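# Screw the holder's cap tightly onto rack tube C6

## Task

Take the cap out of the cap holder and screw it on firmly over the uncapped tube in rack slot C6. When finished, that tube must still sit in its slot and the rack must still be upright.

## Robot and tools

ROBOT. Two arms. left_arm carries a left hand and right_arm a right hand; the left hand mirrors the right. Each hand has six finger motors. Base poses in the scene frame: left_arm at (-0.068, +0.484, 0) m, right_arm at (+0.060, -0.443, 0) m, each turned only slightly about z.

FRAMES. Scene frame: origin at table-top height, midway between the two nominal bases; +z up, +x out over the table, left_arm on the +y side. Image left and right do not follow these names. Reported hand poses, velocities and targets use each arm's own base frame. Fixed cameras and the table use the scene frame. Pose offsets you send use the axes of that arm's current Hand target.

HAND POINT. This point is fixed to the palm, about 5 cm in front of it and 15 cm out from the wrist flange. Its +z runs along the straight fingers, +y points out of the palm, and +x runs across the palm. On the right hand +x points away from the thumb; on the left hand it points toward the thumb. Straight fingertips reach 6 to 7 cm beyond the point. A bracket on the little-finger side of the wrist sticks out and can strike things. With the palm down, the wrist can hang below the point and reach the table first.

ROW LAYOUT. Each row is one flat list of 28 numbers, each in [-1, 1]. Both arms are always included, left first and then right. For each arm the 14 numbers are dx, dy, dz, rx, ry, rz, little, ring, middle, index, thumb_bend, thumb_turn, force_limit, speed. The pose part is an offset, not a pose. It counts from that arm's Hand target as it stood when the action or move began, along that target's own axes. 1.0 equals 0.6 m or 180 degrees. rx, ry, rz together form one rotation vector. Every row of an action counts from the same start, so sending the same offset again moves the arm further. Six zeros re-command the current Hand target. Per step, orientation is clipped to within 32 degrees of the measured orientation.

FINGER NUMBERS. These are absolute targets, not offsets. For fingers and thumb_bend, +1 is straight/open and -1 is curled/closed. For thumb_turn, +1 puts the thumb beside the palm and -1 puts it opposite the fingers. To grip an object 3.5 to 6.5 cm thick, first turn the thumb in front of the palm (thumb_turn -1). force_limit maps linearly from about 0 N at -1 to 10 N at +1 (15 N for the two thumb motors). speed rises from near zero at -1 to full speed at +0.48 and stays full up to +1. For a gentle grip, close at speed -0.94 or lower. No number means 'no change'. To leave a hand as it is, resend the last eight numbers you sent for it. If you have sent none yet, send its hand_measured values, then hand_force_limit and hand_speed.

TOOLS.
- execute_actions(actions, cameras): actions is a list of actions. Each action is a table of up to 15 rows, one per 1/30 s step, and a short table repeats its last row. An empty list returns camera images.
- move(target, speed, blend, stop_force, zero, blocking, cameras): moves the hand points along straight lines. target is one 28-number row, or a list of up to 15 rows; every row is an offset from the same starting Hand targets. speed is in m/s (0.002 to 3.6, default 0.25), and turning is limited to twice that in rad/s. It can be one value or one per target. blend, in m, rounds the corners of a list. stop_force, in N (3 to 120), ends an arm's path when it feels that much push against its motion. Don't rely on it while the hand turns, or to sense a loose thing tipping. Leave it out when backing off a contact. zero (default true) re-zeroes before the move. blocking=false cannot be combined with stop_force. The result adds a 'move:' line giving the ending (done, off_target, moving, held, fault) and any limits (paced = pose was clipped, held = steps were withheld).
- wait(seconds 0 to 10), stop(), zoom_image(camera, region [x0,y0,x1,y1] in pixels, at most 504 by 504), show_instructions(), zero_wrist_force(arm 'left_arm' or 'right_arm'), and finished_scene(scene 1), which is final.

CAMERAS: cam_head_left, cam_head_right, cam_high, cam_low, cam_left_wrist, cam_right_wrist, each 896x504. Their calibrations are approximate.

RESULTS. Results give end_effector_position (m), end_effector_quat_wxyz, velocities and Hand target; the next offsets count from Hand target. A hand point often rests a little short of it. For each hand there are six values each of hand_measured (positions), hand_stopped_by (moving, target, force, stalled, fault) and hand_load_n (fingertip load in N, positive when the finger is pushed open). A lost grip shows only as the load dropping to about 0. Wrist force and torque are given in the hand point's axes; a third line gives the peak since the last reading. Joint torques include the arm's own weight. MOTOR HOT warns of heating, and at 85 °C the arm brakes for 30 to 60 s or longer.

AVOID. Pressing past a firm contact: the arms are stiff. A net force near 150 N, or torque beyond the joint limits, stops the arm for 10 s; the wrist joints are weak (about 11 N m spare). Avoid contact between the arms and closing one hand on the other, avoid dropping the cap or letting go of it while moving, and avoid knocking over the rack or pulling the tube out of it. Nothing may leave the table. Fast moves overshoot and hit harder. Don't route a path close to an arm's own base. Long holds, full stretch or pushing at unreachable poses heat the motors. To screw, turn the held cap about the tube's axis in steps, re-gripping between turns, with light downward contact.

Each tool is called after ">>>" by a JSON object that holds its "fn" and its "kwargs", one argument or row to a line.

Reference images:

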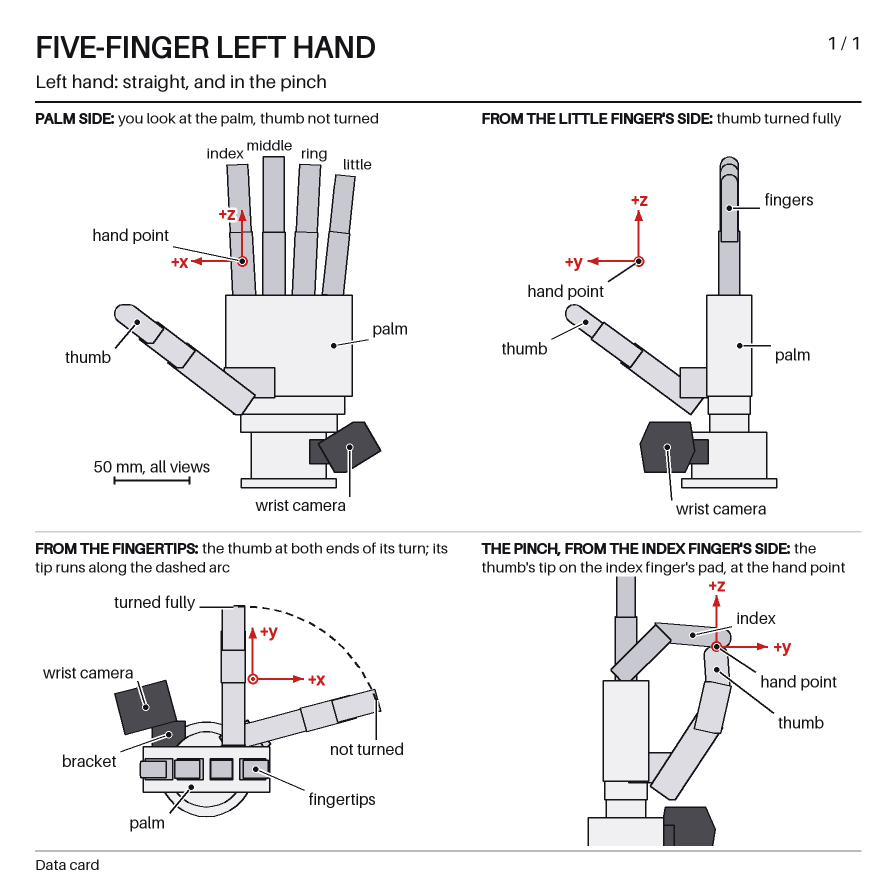

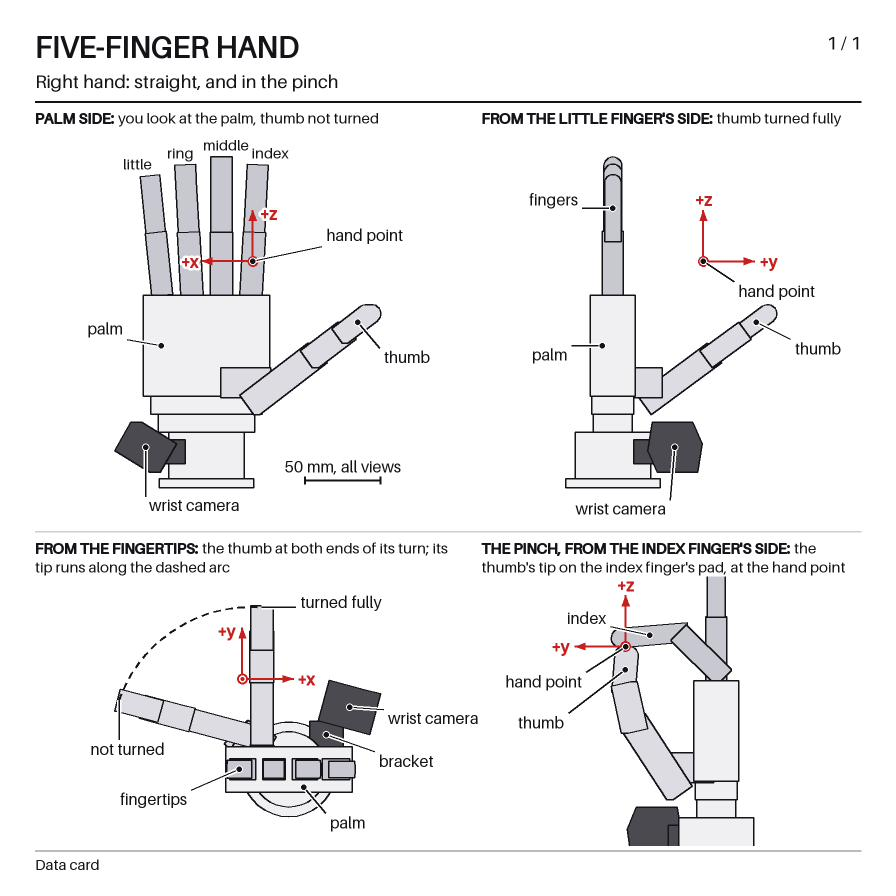

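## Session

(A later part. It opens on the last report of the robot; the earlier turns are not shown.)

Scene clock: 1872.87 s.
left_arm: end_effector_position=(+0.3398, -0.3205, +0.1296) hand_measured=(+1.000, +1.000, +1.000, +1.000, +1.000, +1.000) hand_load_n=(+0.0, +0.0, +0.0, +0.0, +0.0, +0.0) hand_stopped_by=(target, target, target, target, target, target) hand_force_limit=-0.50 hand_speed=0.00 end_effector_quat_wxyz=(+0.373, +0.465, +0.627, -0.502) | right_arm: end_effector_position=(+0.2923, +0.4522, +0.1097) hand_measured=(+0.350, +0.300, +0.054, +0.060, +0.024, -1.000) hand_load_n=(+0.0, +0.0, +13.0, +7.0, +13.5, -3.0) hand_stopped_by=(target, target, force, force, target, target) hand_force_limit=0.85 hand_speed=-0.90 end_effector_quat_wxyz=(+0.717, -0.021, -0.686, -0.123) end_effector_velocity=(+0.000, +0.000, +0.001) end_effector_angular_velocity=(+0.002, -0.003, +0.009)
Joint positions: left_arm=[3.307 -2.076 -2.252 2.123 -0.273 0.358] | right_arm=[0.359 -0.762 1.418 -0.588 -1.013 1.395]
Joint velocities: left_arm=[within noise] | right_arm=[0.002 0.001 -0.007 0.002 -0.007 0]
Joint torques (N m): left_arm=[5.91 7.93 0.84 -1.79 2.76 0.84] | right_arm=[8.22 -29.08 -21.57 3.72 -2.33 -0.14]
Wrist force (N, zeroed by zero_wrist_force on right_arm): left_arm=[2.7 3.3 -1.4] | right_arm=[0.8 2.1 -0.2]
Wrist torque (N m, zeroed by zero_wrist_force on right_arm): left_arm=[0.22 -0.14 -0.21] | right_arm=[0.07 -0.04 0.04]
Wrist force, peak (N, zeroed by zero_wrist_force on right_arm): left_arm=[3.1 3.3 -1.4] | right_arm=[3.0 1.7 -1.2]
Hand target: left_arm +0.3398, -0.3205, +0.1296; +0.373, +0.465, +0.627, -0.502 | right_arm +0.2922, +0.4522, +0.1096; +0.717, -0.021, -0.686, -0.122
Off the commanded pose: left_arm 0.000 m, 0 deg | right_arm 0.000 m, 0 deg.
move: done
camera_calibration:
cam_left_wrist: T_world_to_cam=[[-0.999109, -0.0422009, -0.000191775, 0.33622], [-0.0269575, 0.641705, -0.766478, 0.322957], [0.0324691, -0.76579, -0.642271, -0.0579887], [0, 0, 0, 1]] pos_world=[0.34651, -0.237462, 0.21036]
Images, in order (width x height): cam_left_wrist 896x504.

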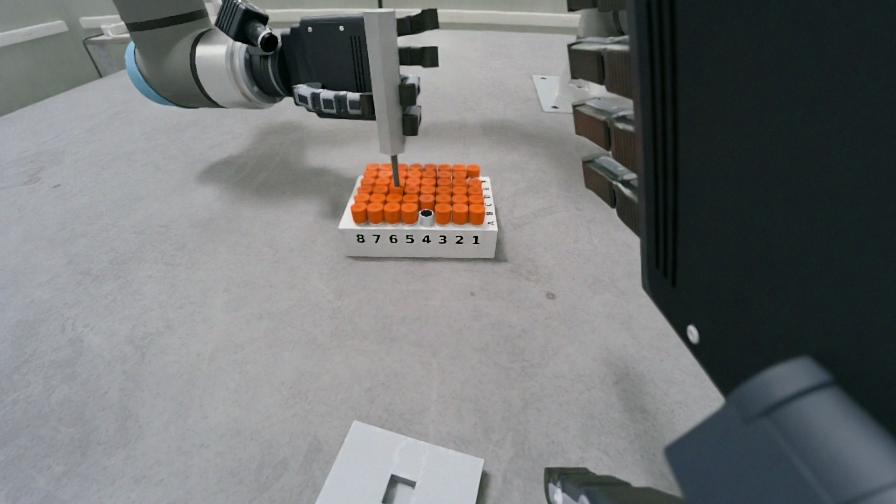

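>>> {"fn": "move", "kwargs": {
  "target": [0,0,0,0,0,0,1,1,1,1,1,1,-0.5,0,-0.00107,-0.00415,-0.00062,-0.08242,-0.0115,-0.00483,0.35,0.3,-0.2,-0.2,0.02,-1,0.85,-0.9],
  "speed": 0.05,
  "cameras": ["cam_left_wrist"]
}}

>>> {"fn": "zoom_image", "kwargs": {
  "camera": "cam_left_wrist",
  "region": [375, 165, 425, 205]
}}

>>> {"fn": "zoom_image", "kwargs": {
  "camera": "cam_left_wrist",
  "region": [330, 0, 470, 180]
}}

Scene clock: 1880.37 s.
left_arm: end_effector_position=(+0.3398, -0.3205, +0.1296) hand_measured=(+1.000, +1.000, +1.000, +1.000, +1.000, +1.000) hand_load_n=(+0.0, +0.0, +0.0, +0.0, +0.0, +0.0) hand_stopped_by=(target, target, target, target, target, target) hand_force_limit=-0.50 hand_speed=0.00 end_effector_quat_wxyz=(+0.373, +0.465, +0.627, -0.502) | right_arm: end_effector_position=(+0.2921, +0.4498, +0.1087) hand_measured=(+0.350, +0.300, +0.054, +0.060, +0.024, -1.000) hand_load_n=(+0.0, +0.0, +13.0, +8.0, +13.5, -3.0) hand_stopped_by=(target, target, force, force, target, target) hand_force_limit=0.85 hand_speed=-0.90 end_effector_quat_wxyz=(+0.695, -0.110, -0.678, -0.215) end_effector_velocity=(+0.000, +0.000, +0.001) end_effector_angular_velocity=(+0.002, -0.002, +0.009)
Joint positions: left_arm=[3.307 -2.076 -2.252 2.123 -0.273 0.358] | right_arm=[0.283 -0.873 1.641 -0.69 -0.828 1.378]
Joint velocities: left_arm=[within noise] | right_arm=[0.002 0.001 -0.006 0.003 -0.007 -0.001]
Joint torques (N m): left_arm=[4.93 8.68 -4.48 -2.1 2.3 0.95] | right_arm=[9.23 -24.35 -23.01 3.03 -2.57 0.13]
Wrist force (N, zeroed by zero_wrist_force on right_arm): left_arm=[2.9 3.3 -1.4] | right_arm=[1.9 1.2 -0.2]
Wrist torque (N m, zeroed by zero_wrist_force on right_arm): left_arm=[0.22 -0.17 -0.19] | right_arm=[0.04 -0.03 0.07]
Wrist force, peak (N, zeroed by zero_wrist_force on right_arm): left_arm=[3.0 3.4 -1.5] | right_arm=[3.5 1.5 -0.6]
Hand target: left_arm +0.3398, -0.3205, +0.1296; +0.373, +0.465, +0.627, -0.502 | right_arm +0.2920, +0.4498, +0.1086; +0.695, -0.110, -0.678, -0.215
Off the commanded pose: left_arm 0.000 m, 0 deg | right_arm 0.000 m, 0 deg.
move: done
camera_calibration:
cam_left_wrist: T_world_to_cam=[[-0.999109, -0.0422009, -0.000191775, 0.33622], [-0.0269575, 0.641705, -0.766478, 0.322957], [0.0324691, -0.76579, -0.642271, -0.0579887], [0, 0, 0, 1]] pos_world=[0.34651, -0.237462, 0.21036]
Images, in order (width x height): cam_left_wrist 896x504.

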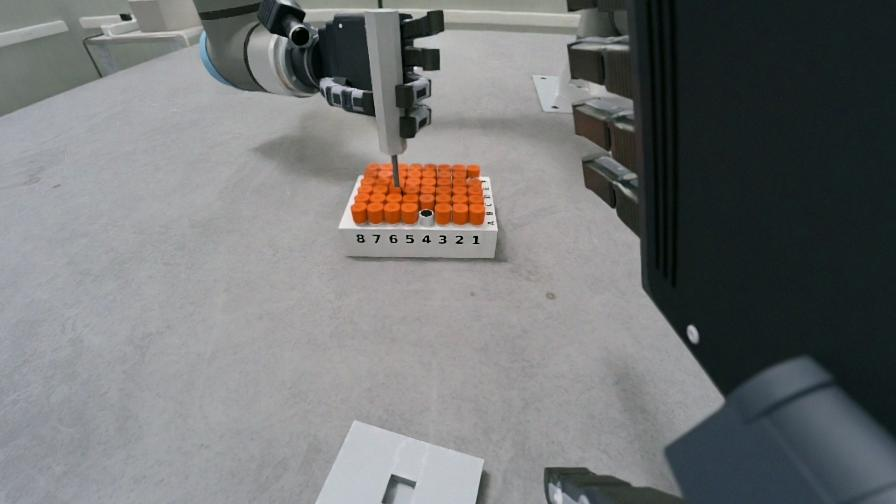

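Scaled by 10.080.

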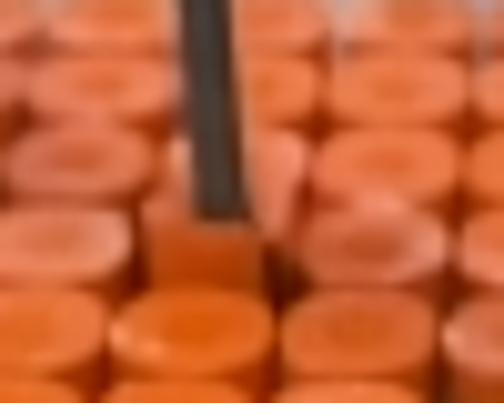

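Scaled by 2.800.

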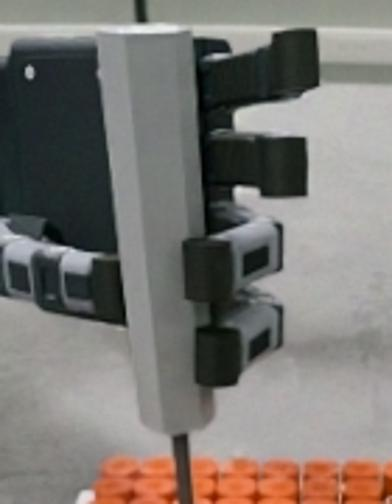

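>>> {"fn": "zoom_image", "kwargs": {
  "camera": "cam_left_wrist",
  "region": [382, 172, 412, 200]
}}

Scaled by 16.800.

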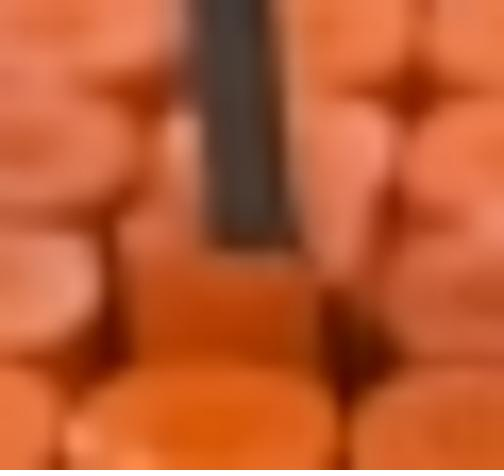

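>>> {"fn": "move", "kwargs": {
  "target": [
    [0.0156,-0.0905,0.0505,-0.1039,-0.0314,-0.0243,1,1,1,1,1,1,-0.5,0,0,0,0,0,0,0,0.35,0.3,-0.2,-0.2,0.02,-1,0.85,-0.9]
  ],
  "speed": 0.3
}}

>>> {"fn": "move", "kwargs": {
  "target": [
    [0.0156,-0.0905,0.0505,-0.1039,-0.0314,-0.0243,1,1,1,1,1,1,-0.5,0,0,0,0,0,0,0,0.35,0.3,-0.2,-0.2,0.02,-1,0.85,-0.9]
  ],
  "speed": 0.3,
  "cameras": ["cam_left_wrist"]
}}

>>> {"fn": "zoom_image", "kwargs": {
  "camera": "cam_left_wrist",
  "region": [376, 160, 426, 200]
}}

>>> {"fn": "zoom_image", "kwargs": {
  "camera": "cam_left_wrist",
  "region": [330, 0, 470, 180]
}}

Scene clock: 1901.03 s.
left_arm: end_effector_position=(+0.2851, -0.3516, +0.1296) hand_measured=(+1.000, +1.000, +1.000, +1.000, +1.000, +1.000) hand_load_n=(+0.0, -0.5, +0.0, +0.0, +0.0, +0.0) hand_stopped_by=(target, target, target, target, target, target) hand_force_limit=-0.50 hand_speed=0.00 end_effector_quat_wxyz=(+0.454, +0.348, +0.698, -0.430) end_effector_velocity=(+0.001, +0.000, +0.000) end_effector_angular_velocity=(+0.000, -0.003, +0.003) | right_arm: end_effector_position=(+0.2920, +0.4498, +0.1086) hand_measured=(+0.350, +0.300, +0.054, +0.060, +0.024, -1.000) hand_load_n=(+0.0, +0.0, +13.0, +8.0, +13.0, -2.5) hand_stopped_by=(target, target, force, force, target, target) hand_force_limit=0.85 hand_speed=-0.90 end_effector_quat_wxyz=(+0.695, -0.110, -0.678, -0.215)
Joint positions: left_arm=[3.05 -1.398 -2.478 3.396 -0.49 -1.434] | right_arm=[0.283 -0.873 1.641 -0.689 -0.828 1.378]
Joint velocities: left_arm=[-0.001 0.001 0 0.005 -0.004 -0.004] | right_arm=[within noise]
Joint torques (N m): left_arm=[-6.67 19.47 20.62 0.73 -1.76 -0.91] | right_arm=[7.11 -21.08 -22.19 3.98 -2.14 1.1]
Wrist force (N, zeroed by zero_wrist_force on right_arm): left_arm=[2.6 3.0 -1.4] | right_arm=[0.7 1.1 -0.1]
Wrist torque (N m, zeroed by zero_wrist_force on right_arm): left_arm=[0.20 -0.12 -0.12] | right_arm=[0.03 -0.04 0.06]
Wrist force, peak (N, zeroed by zero_wrist_force on right_arm): left_arm=[2.5 5.0 -2.7] | right_arm=[1.4 1.1 -0.1]
Hand target: left_arm +0.2852, -0.3516, +0.1296; +0.455, +0.349, +0.698, -0.430 | right_arm +0.2920, +0.4498, +0.1086; +0.695, -0.110, -0.678, -0.215
Off the commanded pose: left_arm 0.000 m, 0 deg | right_arm 0.000 m, 0 deg.
move: done

Scene clock: 1902.20 s.
left_arm: end_effector_position=(+0.2445, -0.3995, +0.1297) hand_measured=(+1.000, +1.000, +1.000, +1.000, +1.000, +1.000) hand_load_n=(+0.0, +0.0, +0.0, +0.0, +0.0, +0.0) hand_stopped_by=(target, target, target, target, target, target) hand_force_limit=-0.50 hand_speed=0.00 end_effector_quat_wxyz=(+0.522, +0.222, +0.748, -0.344) end_effector_velocity=(+0.001, +0.001, +0.000) end_effector_angular_velocity=(+0.001, -0.002, +0.004) | right_arm: end_effector_position=(+0.2920, +0.4498, +0.1086) hand_measured=(+0.350, +0.300, +0.054, +0.060, +0.024, -1.000) hand_load_n=(+0.0, +0.0, +13.0, +8.0, +13.5, -2.5) hand_stopped_by=(target, target, force, force, target, target) hand_force_limit=0.85 hand_speed=-0.90 end_effector_quat_wxyz=(+0.695, -0.110, -0.678, -0.215)
Joint positions: left_arm=[2.334 -1.444 -2.411 3.635 -1.509 -1.851] | right_arm=[0.283 -0.873 1.641 -0.689 -0.828 1.378]
Joint velocities: left_arm=[-0.001 0 0.001 0 -0.005 0.001] | right_arm=[within noise]
Joint torques (N m): left_arm=[-4.62 7.56 3.34 2.1 -1.95 -0.86] | right_arm=[8.36 -21.66 -21.3 3.93 -2.25 0.64]
Wrist force (N, zeroed by zero_wrist_force on right_arm): left_arm=[2.6 2.8 -1.6] | right_arm=[0.7 0.7 -0.1]
Wrist torque (N m, zeroed by zero_wrist_force on right_arm): left_arm=[0.18 -0.11 -0.14] | right_arm=[-0.01 -0.07 0.06]
Wrist force, peak (N, zeroed by zero_wrist_force on right_arm): left_arm=[1.7 6.6 -2.7] | right_arm=[0.9 1.1 -0.1]
Hand target: left_arm +0.2445, -0.3995, +0.1296; +0.522, +0.222, +0.748, -0.344 | right_arm +0.2920, +0.4498, +0.1086; +0.695, -0.110, -0.678, -0.215
Off the commanded pose: left_arm 0.000 m, 0 deg | right_arm 0.000 m, 0 deg.
move: done
camera_calibration:
cam_left_wrist: T_world_to_cam=[[-0.737745, -0.675079, 0.0002629, -0.0791674], [-0.433955, 0.47394, -0.766201, 0.403598], [0.517122, -0.565375, -0.642601, -0.153753], [0, 0, 0, 1]] pos_world=[0.196247, -0.331653, 0.210456]
Images, in order (width x height): cam_left_wrist 896x504.

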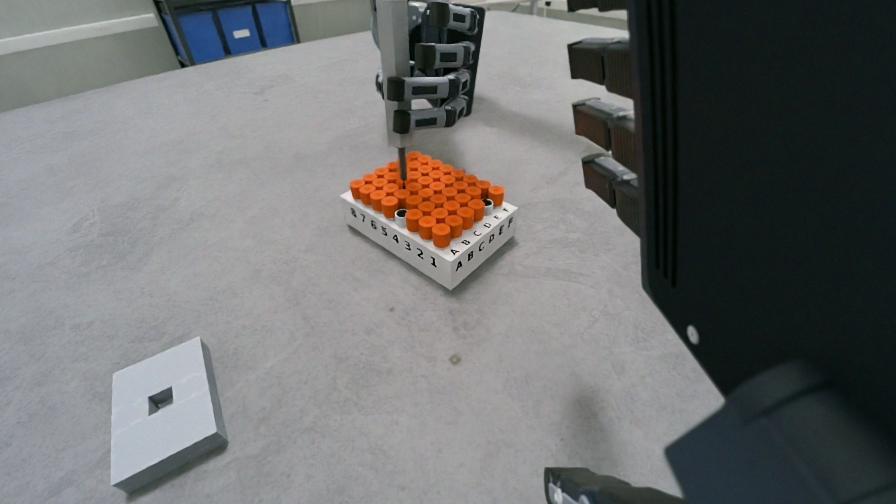

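Scaled by 10.080.

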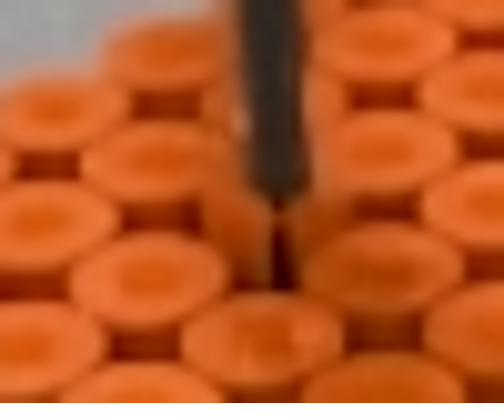

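Scaled by 2.800.

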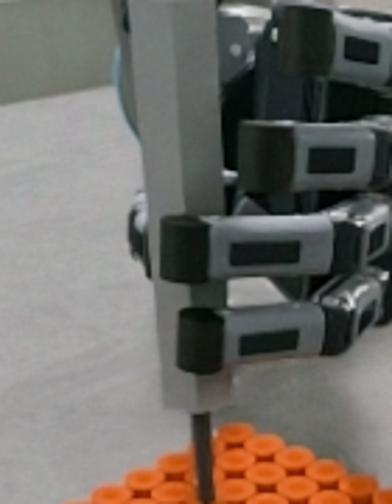

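>>> {"fn": "move", "kwargs": {
  "target": [0,0,0,0,0,0,1,1,1,1,1,1,-0.5,0,0.00495,0.0007,0.00028,0,0,0,0.35,0.3,-0.2,-0.2,0.02,-1,0.85,-0.9],
  "speed": 0.01,
  "cameras": ["cam_left_wrist"]
}}

>>> {"fn": "zoom_image", "kwargs": {
  "camera": "cam_left_wrist",
  "region": [376, 160, 426, 200]
}}

Scene clock: 1910.00 s.
left_arm: end_effector_position=(+0.2445, -0.3995, +0.1296) hand_measured=(+1.000, +1.000, +1.000, +1.000, +1.000, +1.000) hand_load_n=(+0.0, +0.0, +0.0, +0.0, +0.0, +0.0) hand_stopped_by=(target, target, target, target, target, target) hand_force_limit=-0.50 hand_speed=0.00 end_effector_quat_wxyz=(+0.522, +0.222, +0.748, -0.344) | right_arm: end_effector_position=(+0.2920, +0.4498, +0.1117) hand_measured=(+0.350, +0.300, +0.054, +0.060, +0.024, -1.000) hand_load_n=(+0.0, +0.0, +13.0, +8.5, +13.0, -2.5) hand_stopped_by=(target, target, force, force, target, target) hand_force_limit=0.85 hand_speed=-0.90 end_effector_quat_wxyz=(+0.695, -0.110, -0.678, -0.215)
Joint positions: left_arm=[2.334 -1.444 -2.411 3.636 -1.509 -1.851] | right_arm=[0.283 -0.878 1.64 -0.683 -0.828 1.378]
Joint torques (N m): left_arm=[3.33 -5.07 -0.37 2.54 1.46 -0.67] | right_arm=[7.23 -50.36 -19.64 2.69 -2.13 0.35]
Wrist force (N, zeroed by zero_wrist_force on right_arm): left_arm=[2.9 2.8 -1.3] | right_arm=[-0.6 0.2 -0.6]
Wrist torque (N m, zeroed by zero_wrist_force on right_arm): left_arm=[0.17 -0.14 -0.13] | right_arm=[0.04 -0.04 0.08]
Wrist force, peak (N, zeroed by zero_wrist_force on right_arm): left_arm=[3.2 2.9 -1.4] | right_arm=[0.8 1.3 0.0]
Hand target: left_arm +0.2445, -0.3995, +0.1296; +0.522, +0.222, +0.748, -0.344 | right_arm +0.2920, +0.4498, +0.1116; +0.695, -0.110, -0.678, -0.215
Off the commanded pose: left_arm 0.000 m, 0 deg | right_arm 0.000 m, 0 deg.
move: done
camera_calibration:
cam_left_wrist: T_world_to_cam=[[-0.737683, -0.675148, 0.00036941, -0.0792241], [-0.434059, 0.473844, -0.766201, 0.403586], [0.517124, -0.565374, -0.642601, -0.153752], [0, 0, 0, 1]] pos_world=[0.196247, -0.331652, 0.210456]
Images, in order (width x height): cam_left_wrist 896x504.

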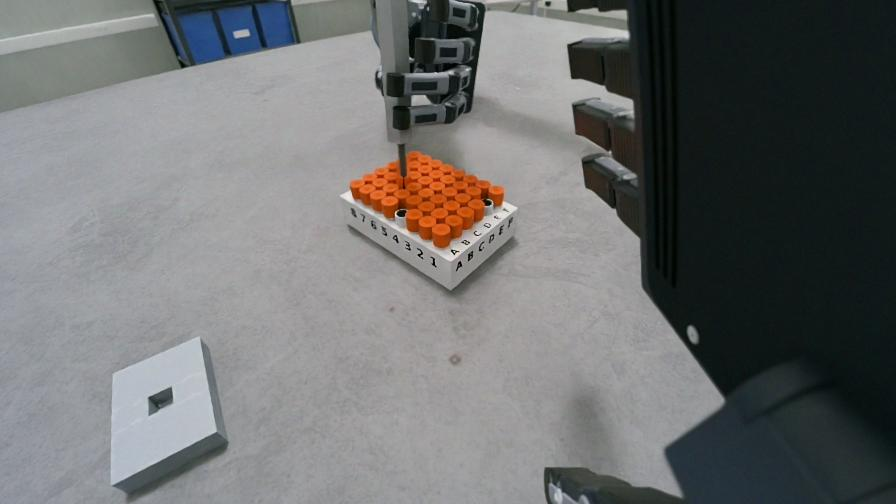

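Scaled by 10.080.

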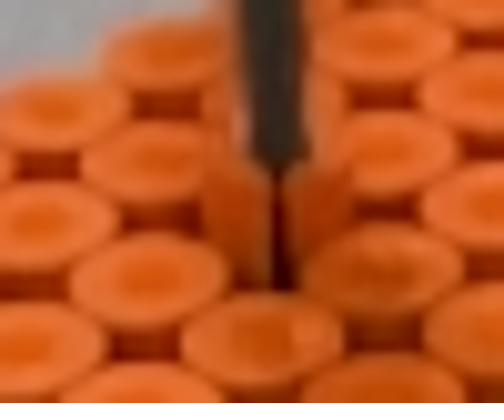

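>>> {"fn": "move", "kwargs": {
  "target": [0,0,0,0,0,0,1,1,1,1,1,1,-0.5,0,-0.00023,0.00177,-0.00042,0,0,0,0.35,0.3,-0.2,-0.2,0.02,-1,0.85,-0.9],
  "speed": 0.01
}}

>>> {"fn": "move", "kwargs": {
  "target": [0,0,0,0,0,0,1,1,1,1,1,1,-0.5,0,-0.0099,-0.00139,-0.00056,0,0,0,0.35,0.3,-0.2,-0.2,0.02,-1,0.85,-0.9],
  "speed": 0.004,
  "stop_force": 3,
  "cameras": ["cam_left_wrist"]
}}

>>> {"fn": "zoom_image", "kwargs": {
  "camera": "cam_left_wrist",
  "region": [376, 160, 426, 200]
}}

Scene clock: 1917.00 s.
left_arm: end_effector_position=(+0.2445, -0.3995, +0.1296) hand_measured=(+1.000, +1.000, +1.000, +1.000, +1.000, +1.000) hand_load_n=(+0.0, +0.0, +0.0, +0.0, +0.0, +0.0) hand_stopped_by=(target, target, target, target, target, target) hand_force_limit=-0.50 hand_speed=0.00 end_effector_quat_wxyz=(+0.522, +0.222, +0.748, -0.344) | right_arm: end_effector_position=(+0.2928, +0.4507, +0.1116) hand_measured=(+0.350, +0.300, +0.054, +0.060, +0.024, -1.000) hand_load_n=(+0.0, +0.0, +12.5, +9.0, +13.0, -2.0) hand_stopped_by=(target, target, force, force, target, target) hand_force_limit=0.85 hand_speed=-0.90 end_effector_quat_wxyz=(+0.695, -0.110, -0.678, -0.215)
Joint positions: left_arm=[2.334 -1.444 -2.411 3.636 -1.509 -1.851] | right_arm=[0.284 -0.876 1.636 -0.682 -0.827 1.378]
Joint torques (N m): left_arm=[1.48 -3.48 -1.37 2.76 0.41 -0.9] | right_arm=[6.71 -24.84 -18.51 3.54 1.55 -1.17]
Wrist force (N, zeroed by zero_wrist_force on right_arm): left_arm=[2.9 3.0 -1.5] | right_arm=[-0.3 -0.3 0.1]
Wrist torque (N m, zeroed by zero_wrist_force on right_arm): left_arm=[0.20 -0.14 -0.13] | right_arm=[-0.01 -0.01 0.10]
Wrist force, peak (N, zeroed by zero_wrist_force on right_arm): left_arm=[3.0 3.2 -1.5] | right_arm=[-0.7 0.2 -0.5]
Hand target: left_arm +0.2445, -0.3995, +0.1296; +0.522, +0.222, +0.748, -0.344 | right_arm +0.2927, +0.4507, +0.1116; +0.695, -0.110, -0.678, -0.215
Off the commanded pose: left_arm 0.000 m, 0 deg | right_arm 0.000 m, 0 deg.
move: done

Scene clock: 1919.43 s.
left_arm: end_effector_position=(+0.2445, -0.3995, +0.1296) hand_measured=(+1.000, +1.000, +1.000, +1.000, +1.000, +1.000) hand_load_n=(+0.0, +0.0, +0.0, +0.0, +0.0, +0.0) hand_stopped_by=(target, target, target, target, target, target) hand_force_limit=-0.50 hand_speed=0.00 end_effector_quat_wxyz=(+0.522, +0.222, +0.748, -0.344) | right_arm: end_effector_position=(+0.2927, +0.4507, +0.1064) hand_measured=(+0.350, +0.300, +0.054, +0.060, +0.024, -1.000) hand_load_n=(+0.0, +0.0, +12.5, +9.0, +13.0, -2.5) hand_stopped_by=(target, target, force, force, target, target) hand_force_limit=0.85 hand_speed=-0.90 end_effector_quat_wxyz=(+0.695, -0.110, -0.677, -0.215)
Joint positions: left_arm=[2.334 -1.444 -2.411 3.636 -1.509 -1.851] | right_arm=[0.284 -0.867 1.638 -0.692 -0.827 1.378]
Joint torques (N m): left_arm=[-0.79 -2.66 -1.19 2.72 -0.73 -0.9] | right_arm=[0.41 -52.99 -12.73 2.82 -0.67 -1.41]
Wrist force (N, zeroed by zero_wrist_force on right_arm): left_arm=[2.8 2.8 -1.5] | right_arm=[4.8 0.1 0.5]
Wrist torque (N m, zeroed by zero_wrist_force on right_arm): left_arm=[0.18 -0.13 -0.14] | right_arm=[-0.03 0.00 0.16]
Wrist force, peak (N, zeroed by zero_wrist_force on right_arm): left_arm=[2.8 3.2 -1.6] | right_arm=[5.1 0.6 0.6]
Hand target: left_arm +0.2445, -0.3995, +0.1296; +0.522, +0.222, +0.748, -0.344 | right_arm +0.2927, +0.4507, +0.1064; +0.695, -0.110, -0.678, -0.215 (not the last commanded pose)
Off the commanded pose: left_arm 0.000 m, 0 deg | right_arm 0.001 m, 0 deg.
move: contact (right_arm)
camera_calibration:
cam_left_wrist: T_world_to_cam=[[-0.737683, -0.675148, 0.00036941, -0.0792241], [-0.434059, 0.473844, -0.766201, 0.403586], [0.517124, -0.565374, -0.642601, -0.153752], [0, 0, 0, 1]] pos_world=[0.196247, -0.331652, 0.210456]
Images, in order (width x height): cam_left_wrist 896x504.

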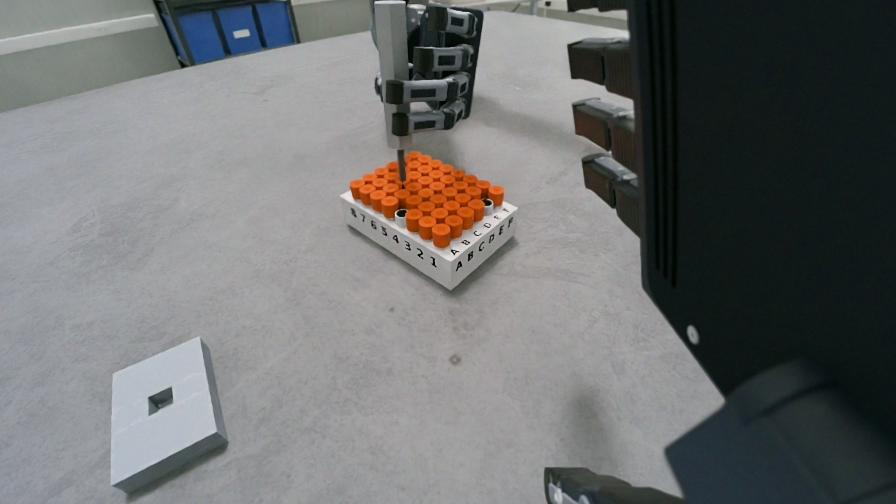

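Scaled by 10.080.

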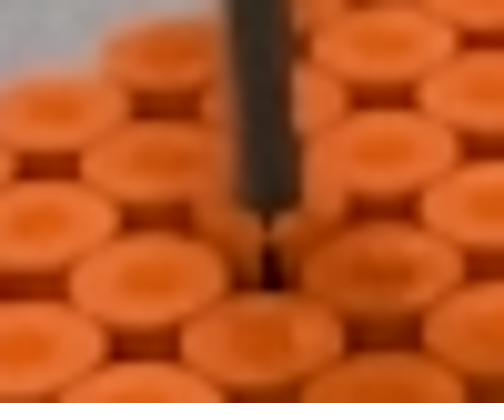

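>>> {"fn": "move", "kwargs": {
  "target": [0,0,0,0,0,0,1,1,1,1,1,1,-0.5,0,-0.00029,-0.00226,-0.00031,-0.04125,-0.00579,-0.00233,0.35,0.3,-0.2,-0.2,0.02,-1,0.85,-0.9],
  "speed": 0.05,
  "cameras": ["cam_left_wrist"]
}}

>>> {"fn": "zoom_image", "kwargs": {
  "camera": "cam_left_wrist",
  "region": [376, 160, 426, 200]
}}

Scene clock: 1925.07 s.
left_arm: end_effector_position=(+0.2445, -0.3995, +0.1296) hand_measured=(+1.000, +1.000, +1.000, +1.000, +1.000, +1.000) hand_load_n=(+0.0, +0.0, +0.0, +0.0, +0.0, +0.0) hand_stopped_by=(target, target, target, target, target, target) hand_force_limit=-0.50 hand_speed=0.00 end_effector_quat_wxyz=(+0.522, +0.222, +0.748, -0.344) | right_arm: end_effector_position=(+0.2924, +0.4494, +0.1061) hand_measured=(+0.350, +0.300, +0.054, +0.060, +0.024, -1.000) hand_load_n=(+0.0, +0.0, +13.0, +7.5, +13.0, -3.0) hand_stopped_by=(target, target, force, force, target, target) hand_force_limit=0.85 hand_speed=-0.90 end_effector_quat_wxyz=(+0.679, -0.154, -0.669, -0.260) end_effector_velocity=(+0.000, +0.000, +0.001) end_effector_angular_velocity=(+0.002, -0.004, +0.009)
Joint positions: left_arm=[2.334 -1.444 -2.411 3.636 -1.509 -1.851] | right_arm=[0.25 -0.923 1.749 -0.739 -0.73 1.367]
Joint velocities: left_arm=[within noise] | right_arm=[0.001 0.002 -0.007 0.001 -0.008 0]
Joint torques (N m): left_arm=[-4.22 -3.24 -1.14 2.76 -2.11 -0.84] | right_arm=[7.42 -22.38 -20.22 2.81 -1.75 0.27]
Wrist force (N, zeroed by zero_wrist_force on right_arm): left_arm=[2.8 2.8 -1.5] | right_arm=[3.4 0.2 -0.7]
Wrist torque (N m, zeroed by zero_wrist_force on right_arm): left_arm=[0.18 -0.13 -0.13] | right_arm=[0.02 -0.04 0.14]
Wrist force, peak (N, zeroed by zero_wrist_force on right_arm): left_arm=[3.1 3.1 -1.5] | right_arm=[5.0 0.6 0.6]
Hand target: left_arm +0.2445, -0.3995, +0.1296; +0.522, +0.222, +0.748, -0.344 | right_arm +0.2923, +0.4494, +0.1061; +0.679, -0.154, -0.669, -0.260
Off the commanded pose: left_arm 0.000 m, 0 deg | right_arm 0.000 m, 0 deg.
move: done
camera_calibration:
cam_left_wrist: T_world_to_cam=[[-0.737683, -0.675148, 0.00036941, -0.0792241], [-0.434059, 0.473844, -0.766201, 0.403586], [0.517124, -0.565374, -0.642601, -0.153752], [0, 0, 0, 1]] pos_world=[0.196247, -0.331652, 0.210456]
Images, in order (width x height): cam_left_wrist 896x504.

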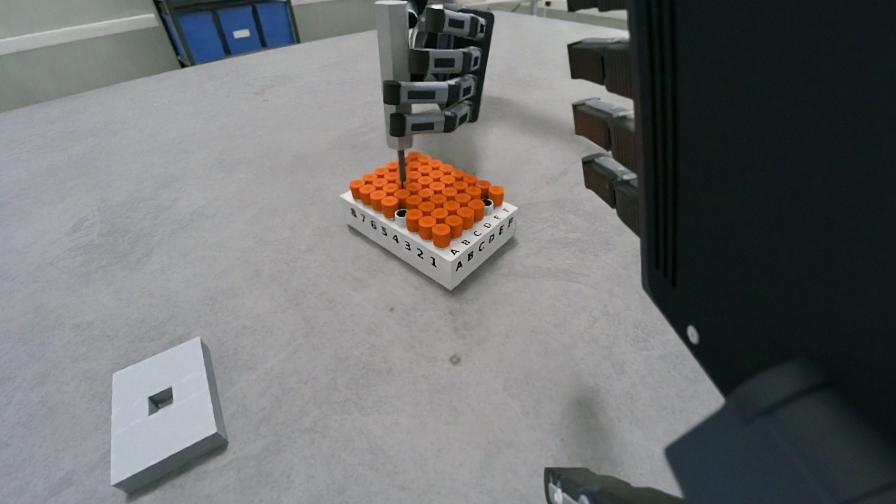

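Scaled by 10.080.

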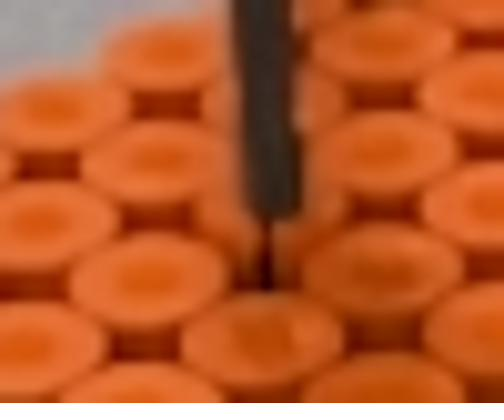

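>>> {"fn": "move", "kwargs": {
  "target": [0,0,0,0,0,0,1,1,1,1,1,1,-0.5,0,-0.00048,-0.00235,-0.00054,-0.04121,-0.00579,-0.00239,0.35,0.3,-0.2,-0.2,0.02,-1,0.85,-0.9],
  "speed": 0.05,
  "cameras": ["cam_left_wrist"]
}}

>>> {"fn": "zoom_image", "kwargs": {
  "camera": "cam_left_wrist",
  "region": [376, 160, 426, 200]
}}

>>> {"fn": "zoom_image", "kwargs": {
  "camera": "cam_left_wrist",
  "region": [330, 0, 470, 180]
}}

Scene clock: 1929.63 s.
left_arm: end_effector_position=(+0.2445, -0.3995, +0.1296) hand_measured=(+1.000, +1.000, +1.000, +1.000, +1.000, +1.000) hand_load_n=(+0.0, +0.0, +0.0, +0.0, +0.0, +0.0) hand_stopped_by=(target, target, target, target, target, target) hand_force_limit=-0.50 hand_speed=0.00 end_effector_quat_wxyz=(+0.522, +0.222, +0.748, -0.344) | right_arm: end_effector_position=(+0.2919, +0.4481, +0.1056) hand_measured=(+0.350, +0.300, +0.054, +0.060, +0.024, -1.000) hand_load_n=(+0.0, +0.0, +13.5, +7.5, +13.0, -3.0) hand_stopped_by=(target, target, force, force, target, target) hand_force_limit=0.85 hand_speed=-0.90 end_effector_quat_wxyz=(+0.660, -0.198, -0.657, -0.304) end_effector_velocity=(+0.000, +0.000, +0.001) end_effector_angular_velocity=(+0.002, -0.004, +0.008)
Joint positions: left_arm=[2.334 -1.444 -2.411 3.636 -1.509 -1.851] | right_arm=[0.219 -0.977 1.856 -0.782 -0.631 1.352]
Joint velocities: left_arm=[within noise] | right_arm=[0.001 0.002 -0.006 0.001 -0.008 -0.001]
Joint torques (N m): left_arm=[-6.15 -4.76 -1.21 2.61 -1.97 -0.95] | right_arm=[8.47 -21.19 -21.36 2.55 -1.97 0.85]
Wrist force (N, zeroed by zero_wrist_force on right_arm): left_arm=[2.8 2.7 -1.3] | right_arm=[3.3 0.5 -0.4]
Wrist torque (N m, zeroed by zero_wrist_force on right_arm): left_arm=[0.14 -0.13 -0.13] | right_arm=[0.06 -0.05 0.17]
Wrist force, peak (N, zeroed by zero_wrist_force on right_arm): left_arm=[2.9 3.2 -1.5] | right_arm=[4.5 0.9 -0.5]
Hand target: left_arm +0.2445, -0.3995, +0.1296; +0.522, +0.222, +0.748, -0.344 | right_arm +0.2918, +0.4481, +0.1056; +0.661, -0.198, -0.657, -0.304
Off the commanded pose: left_arm 0.000 m, 0 deg | right_arm 0.000 m, 0 deg.
move: done
camera_calibration:
cam_left_wrist: T_world_to_cam=[[-0.737683, -0.675148, 0.00036941, -0.0792241], [-0.434059, 0.473844, -0.766201, 0.403586], [0.517124, -0.565374, -0.642601, -0.153752], [0, 0, 0, 1]] pos_world=[0.196247, -0.331652, 0.210456]
Images, in order (width x height): cam_left_wrist 896x504.

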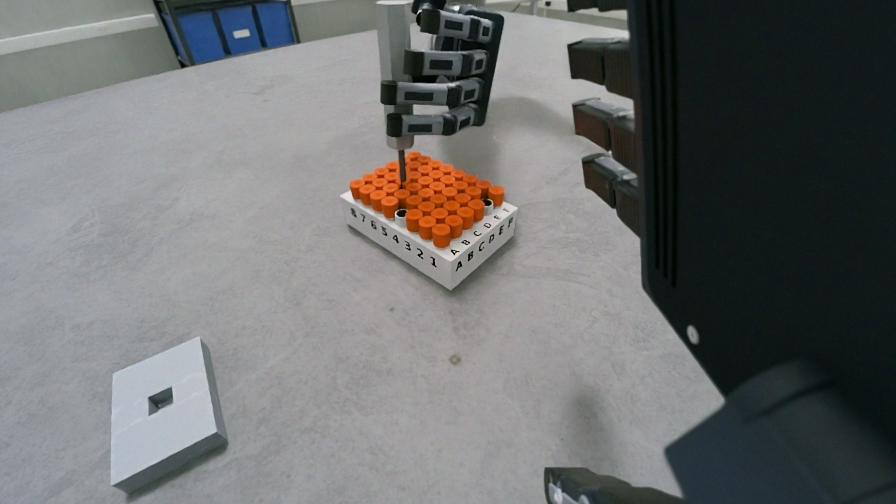

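Scaled by 10.080.

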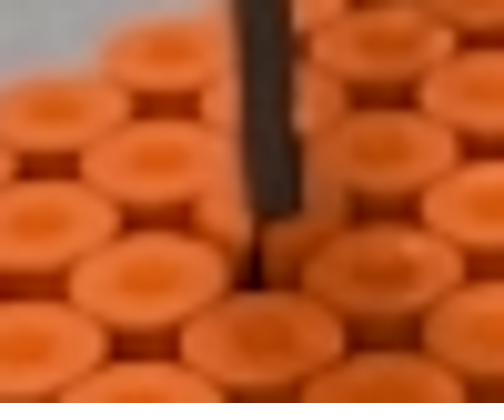

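Scaled by 2.800.

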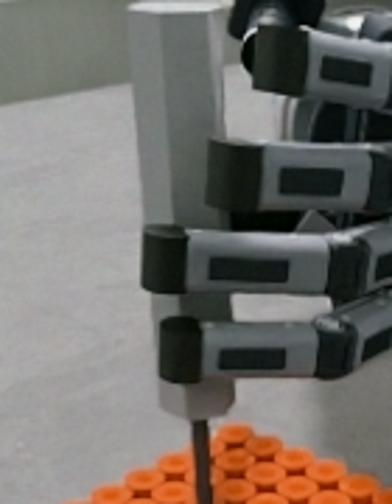

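>>> {"fn": "move", "kwargs": {
  "target": [0,0,0,0,0,0,1,1,1,1,1,1,-0.5,0,-0.00041,0.00282,0.0003,-0.0002,-0.0016,0.0071,0.35,0.3,-0.2,-0.2,0.02,-1,0.85,-0.9],
  "speed": 0.02,
  "cameras": ["cam_left_wrist"]
}}

>>> {"fn": "zoom_image", "kwargs": {
  "camera": "cam_left_wrist",
  "region": [376, 160, 426, 200]
}}

>>> {"fn": "zoom_image", "kwargs": {
  "camera": "cam_left_wrist",
  "region": [330, 0, 470, 180]
}}

Scene clock: 1935.57 s.
left_arm: end_effector_position=(+0.2445, -0.3995, +0.1296) hand_measured=(+1.000, +1.000, +1.000, +1.000, +1.000, +1.000) hand_load_n=(+0.0, +0.0, +0.0, +0.0, +0.5, +0.0) hand_stopped_by=(target, target, target, target, target, target) hand_force_limit=-0.50 hand_speed=0.00 end_effector_quat_wxyz=(+0.522, +0.222, +0.748, -0.344) | right_arm: end_effector_position=(+0.2928, +0.4496, +0.1056) hand_measured=(+0.350, +0.300, +0.054, +0.060, +0.024, -1.000) hand_load_n=(+0.0, +0.0, +12.0, +10.5, +13.0, -1.5) hand_stopped_by=(target, target, force, force, target, target) hand_force_limit=0.85 hand_speed=-0.90 end_effector_quat_wxyz=(+0.662, -0.206, -0.657, -0.296) end_effector_velocity=(+0.000, +0.000, +0.000) end_effector_angular_velocity=(+0.005, -0.004, -0.001)
Joint positions: left_arm=[2.334 -1.444 -2.411 3.636 -1.509 -1.851] | right_arm=[0.222 -0.98 1.852 -0.782 -0.626 1.381]
Joint velocities: left_arm=[within noise] | right_arm=[0 0 0 -0.001 0 -0.006]
Joint torques (N m): left_arm=[-4.52 -1.7 -1.26 2.6 -2.16 -1.1] | right_arm=[3.97 -47.66 -14.86 -1.5 0.68 -1.37]
Wrist force (N, zeroed by zero_wrist_force on right_arm): left_arm=[2.9 2.8 -1.4] | right_arm=[2.5 0.8 1.8]
Wrist torque (N m, zeroed by zero_wrist_force on right_arm): left_arm=[0.18 -0.15 -0.12] | right_arm=[0.02 0.12 0.02]
Wrist force, peak (N, zeroed by zero_wrist_force on right_arm): left_arm=[3.0 3.2 -1.6] | right_arm=[6.9 1.4 1.2]
Hand target: left_arm +0.2445, -0.3995, +0.1296; +0.522, +0.222, +0.748, -0.344 | right_arm +0.2928, +0.4495, +0.1056; +0.662, -0.206, -0.657, -0.296
Off the commanded pose: left_arm 0.000 m, 0 deg | right_arm 0.000 m, 0 deg.
move: done
camera_calibration:
cam_left_wrist: T_world_to_cam=[[-0.737683, -0.675148, 0.00036941, -0.0792241], [-0.434059, 0.473844, -0.766201, 0.403586], [0.517124, -0.565374, -0.642601, -0.153752], [0, 0, 0, 1]] pos_world=[0.196247, -0.331652, 0.210456]
Images, in order (width x height): cam_left_wrist 896x504.

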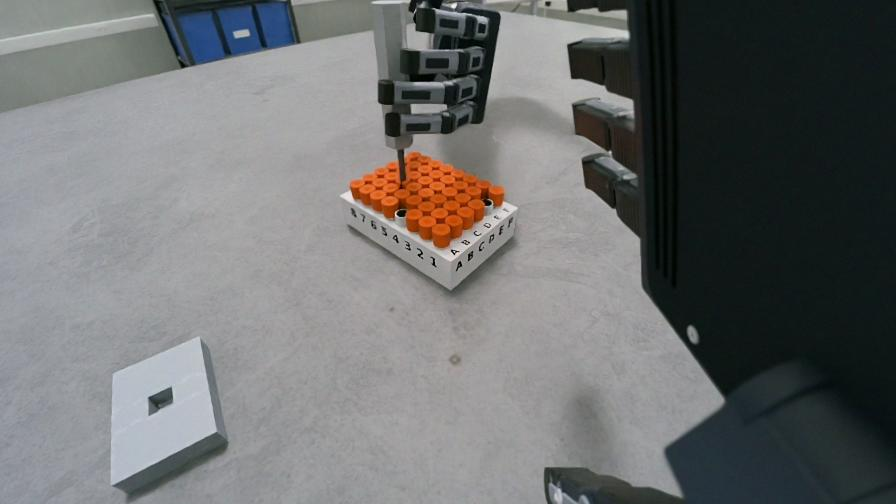

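Scaled by 10.080.

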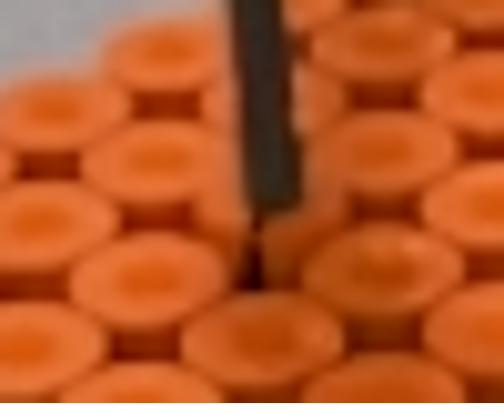

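Scaled by 2.800.

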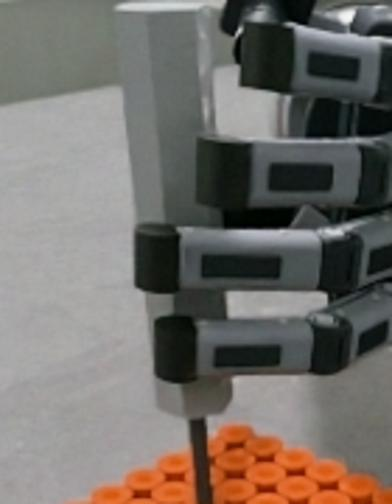

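>>> {"fn": "execute_actions", "kwargs": {
  "actions": [],
  "cameras": ["cam_left_wrist"]
}}

Scene clock: 1943.83 s.
left_arm: end_effector_position=(+0.2445, -0.3995, +0.1296) hand_measured=(+1.000, +1.000, +1.000, +1.000, +1.000, +1.000) hand_load_n=(+0.0, +0.0, +0.0, +0.0, +0.0, +0.0) hand_stopped_by=(target, target, target, target, target, target) hand_force_limit=-0.50 hand_speed=0.00 end_effector_quat_wxyz=(+0.522, +0.222, +0.748, -0.344) | right_arm: end_effector_position=(+0.2928, +0.4495, +0.1056) hand_measured=(+0.350, +0.300, +0.054, +0.060, +0.024, -1.000) hand_load_n=(+0.0, +0.0, +12.0, +10.0, +13.0, -1.5) hand_stopped_by=(target, target, force, force, target, target) hand_force_limit=0.85 hand_speed=-0.90 end_effector_quat_wxyz=(+0.662, -0.206, -0.657, -0.296)
Joint positions: left_arm=[2.334 -1.444 -2.411 3.636 -1.509 -1.851] | right_arm=[0.222 -0.98 1.852 -0.782 -0.627 1.381]
Joint velocities: within noise
Joint torques (N m): left_arm=[-4.64 -2.5 -1.69 2.51 -1.95 -0.83] | right_arm=[-6.71 -21.57 0.35 -0.58 -1.57 -1.11]
Wrist force (N, zeroed by zero_wrist_force on right_arm): left_arm=[2.9 2.9 -1.4] | right_arm=[2.5 0.7 1.6]
Wrist torque (N m, zeroed by zero_wrist_force on right_arm): left_arm=[0.19 -0.15 -0.13] | right_arm=[0.01 0.13 0.01]
Wrist force, peak (N, zeroed by zero_wrist_force on right_arm): left_arm=[3.1 3.0 -1.5] | right_arm=[3.2 1.2 1.6]
Hand target: left_arm +0.2445, -0.3995, +0.1296; +0.522, +0.222, +0.748, -0.344 | right_arm +0.2928, +0.4495, +0.1056; +0.662, -0.206, -0.657, -0.296
Off the commanded pose: left_arm 0.000 m, 0 deg | right_arm 0.000 m, 0 deg.
camera_calibration:
cam_left_wrist: T_world_to_cam=[[-0.737683, -0.675148, 0.00036941, -0.0792241], [-0.434059, 0.473844, -0.766201, 0.403586], [0.517124, -0.565374, -0.642601, -0.153752], [0, 0, 0, 1]] pos_world=[0.196247, -0.331652, 0.210456]
Images, in order (width x height): cam_left_wrist 896x504.

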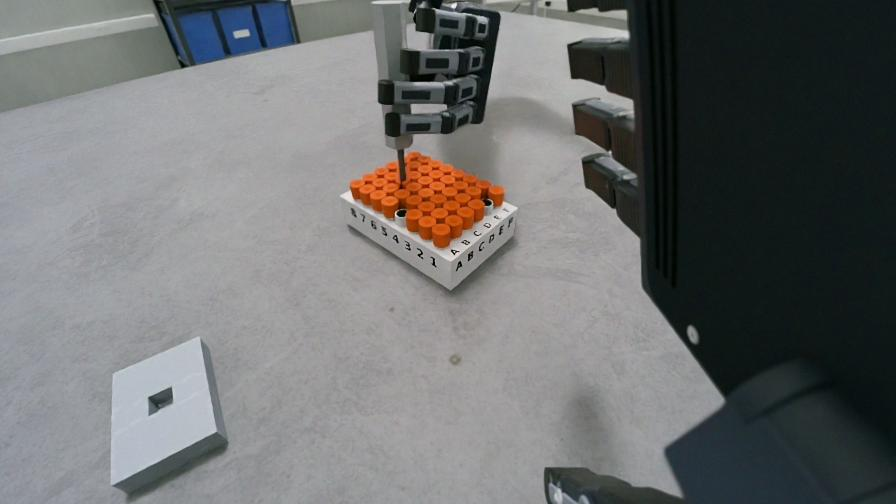

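>>> {"fn": "zoom_image", "kwargs": {
  "camera": "cam_left_wrist",
  "region": [376, 160, 426, 200]
}}

>>> {"fn": "zoom_image", "kwargs": {
  "camera": "cam_left_wrist",
  "region": [330, 140, 530, 300]
}}

Scaled by 10.080.

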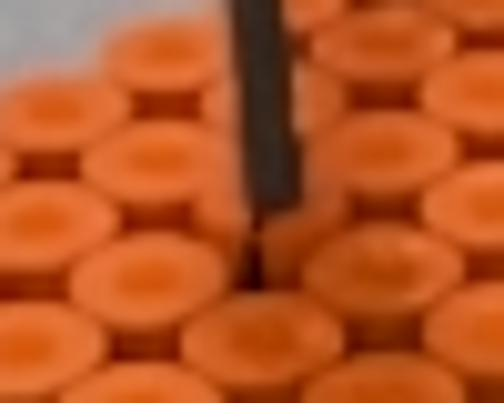

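Scaled by 2.520.

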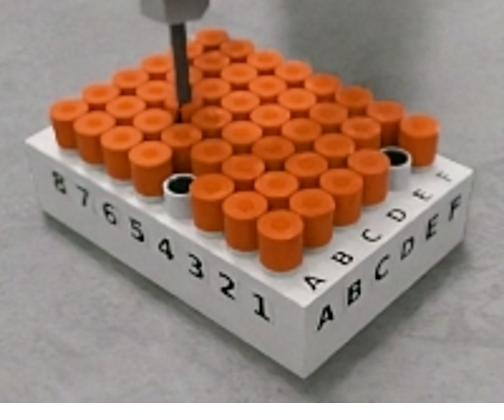

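>>> {"fn": "move", "kwargs": {
  "target": [0,0,0,0,0,0,1,1,1,1,1,1,-0.5,0,-0.000595,-0.002215,0.00029,-0.041325,-0.00484,-0.00216,0.35,0.3,-0.2,-0.2,0.02,-1,0.85,-0.9],
  "speed": 0.05,
  "cameras": ["cam_left_wrist"]
}}

>>> {"fn": "zoom_image", "kwargs": {
  "camera": "cam_left_wrist",
  "region": [376, 160, 426, 200]
}}

Scene clock: 1950.60 s.
left_arm: end_effector_position=(+0.2445, -0.3995, +0.1296) hand_measured=(+1.000, +1.000, +1.000, +1.000, +1.000, +1.000) hand_load_n=(+0.0, +0.0, +0.0, +0.0, +0.0, +0.0) hand_stopped_by=(target, target, target, target, target, target) hand_force_limit=-0.50 hand_speed=0.00 end_effector_quat_wxyz=(+0.522, +0.222, +0.748, -0.344) | right_arm: end_effector_position=(+0.2918, +0.4487, +0.1052) hand_measured=(+0.350, +0.300, +0.054, +0.060, +0.024, -1.000) hand_load_n=(+0.0, +0.0, +13.5, +6.5, +13.5, -3.5) hand_stopped_by=(target, target, force, force, target, target) hand_force_limit=0.85 hand_speed=-0.90 end_effector_quat_wxyz=(+0.641, -0.248, -0.642, -0.339)
Joint positions: left_arm=[2.334 -1.444 -2.411 3.636 -1.509 -1.851] | right_arm=[0.197 -1.034 1.957 -0.818 -0.521 1.362]
Joint torques (N m): left_arm=[-6.1 -2.5 -0.87 2.51 -2.01 -0.98] | right_arm=[7.72 -18.91 -17.37 2.24 -1.86 1.37]
Wrist force (N, zeroed by zero_wrist_force on right_arm): left_arm=[2.7 2.9 -1.4] | right_arm=[3.3 -0.3 -1.6]
Wrist torque (N m, zeroed by zero_wrist_force on right_arm): left_arm=[0.18 -0.12 -0.14] | right_arm=[0.04 -0.09 0.17]
Wrist force, peak (N, zeroed by zero_wrist_force on right_arm): left_arm=[3.1 3.0 -1.7] | right_arm=[5.2 1.5 1.5]
Hand target: left_arm +0.2445, -0.3995, +0.1296; +0.522, +0.222, +0.748, -0.344 | right_arm +0.2918, +0.4487, +0.1051; +0.642, -0.248, -0.642, -0.339
Off the commanded pose: left_arm 0.000 m, 0 deg | right_arm 0.000 m, 0 deg.
move: done
camera_calibration:
cam_left_wrist: T_world_to_cam=[[-0.737683, -0.675148, 0.00036941, -0.0792241], [-0.434059, 0.473844, -0.766201, 0.403586], [0.517124, -0.565374, -0.642601, -0.153752], [0, 0, 0, 1]] pos_world=[0.196247, -0.331652, 0.210456]
Images, in order (width x height): cam_left_wrist 896x504.

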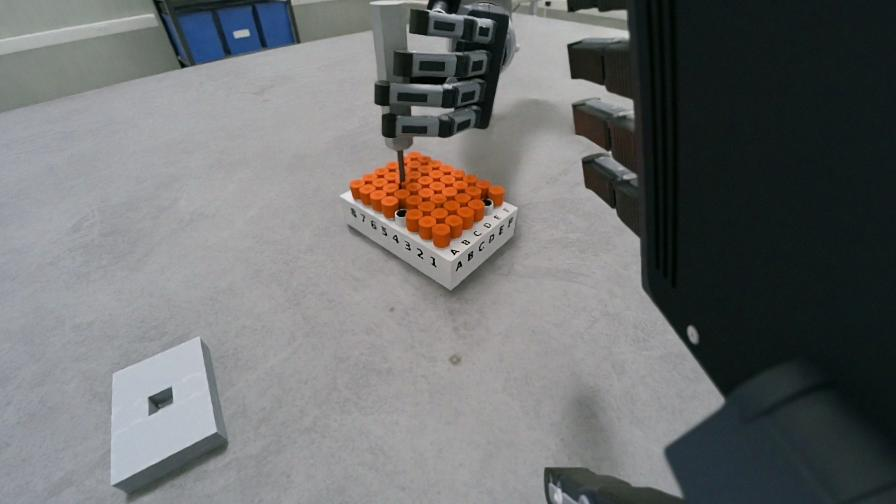

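Scaled by 10.080.

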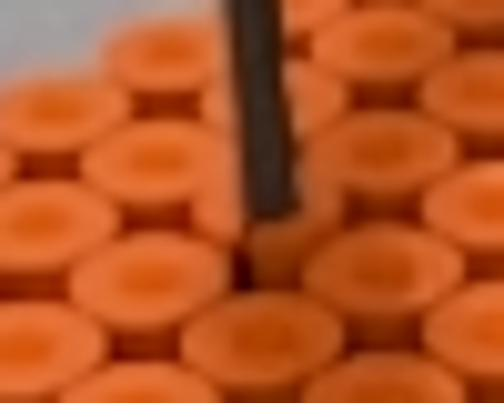

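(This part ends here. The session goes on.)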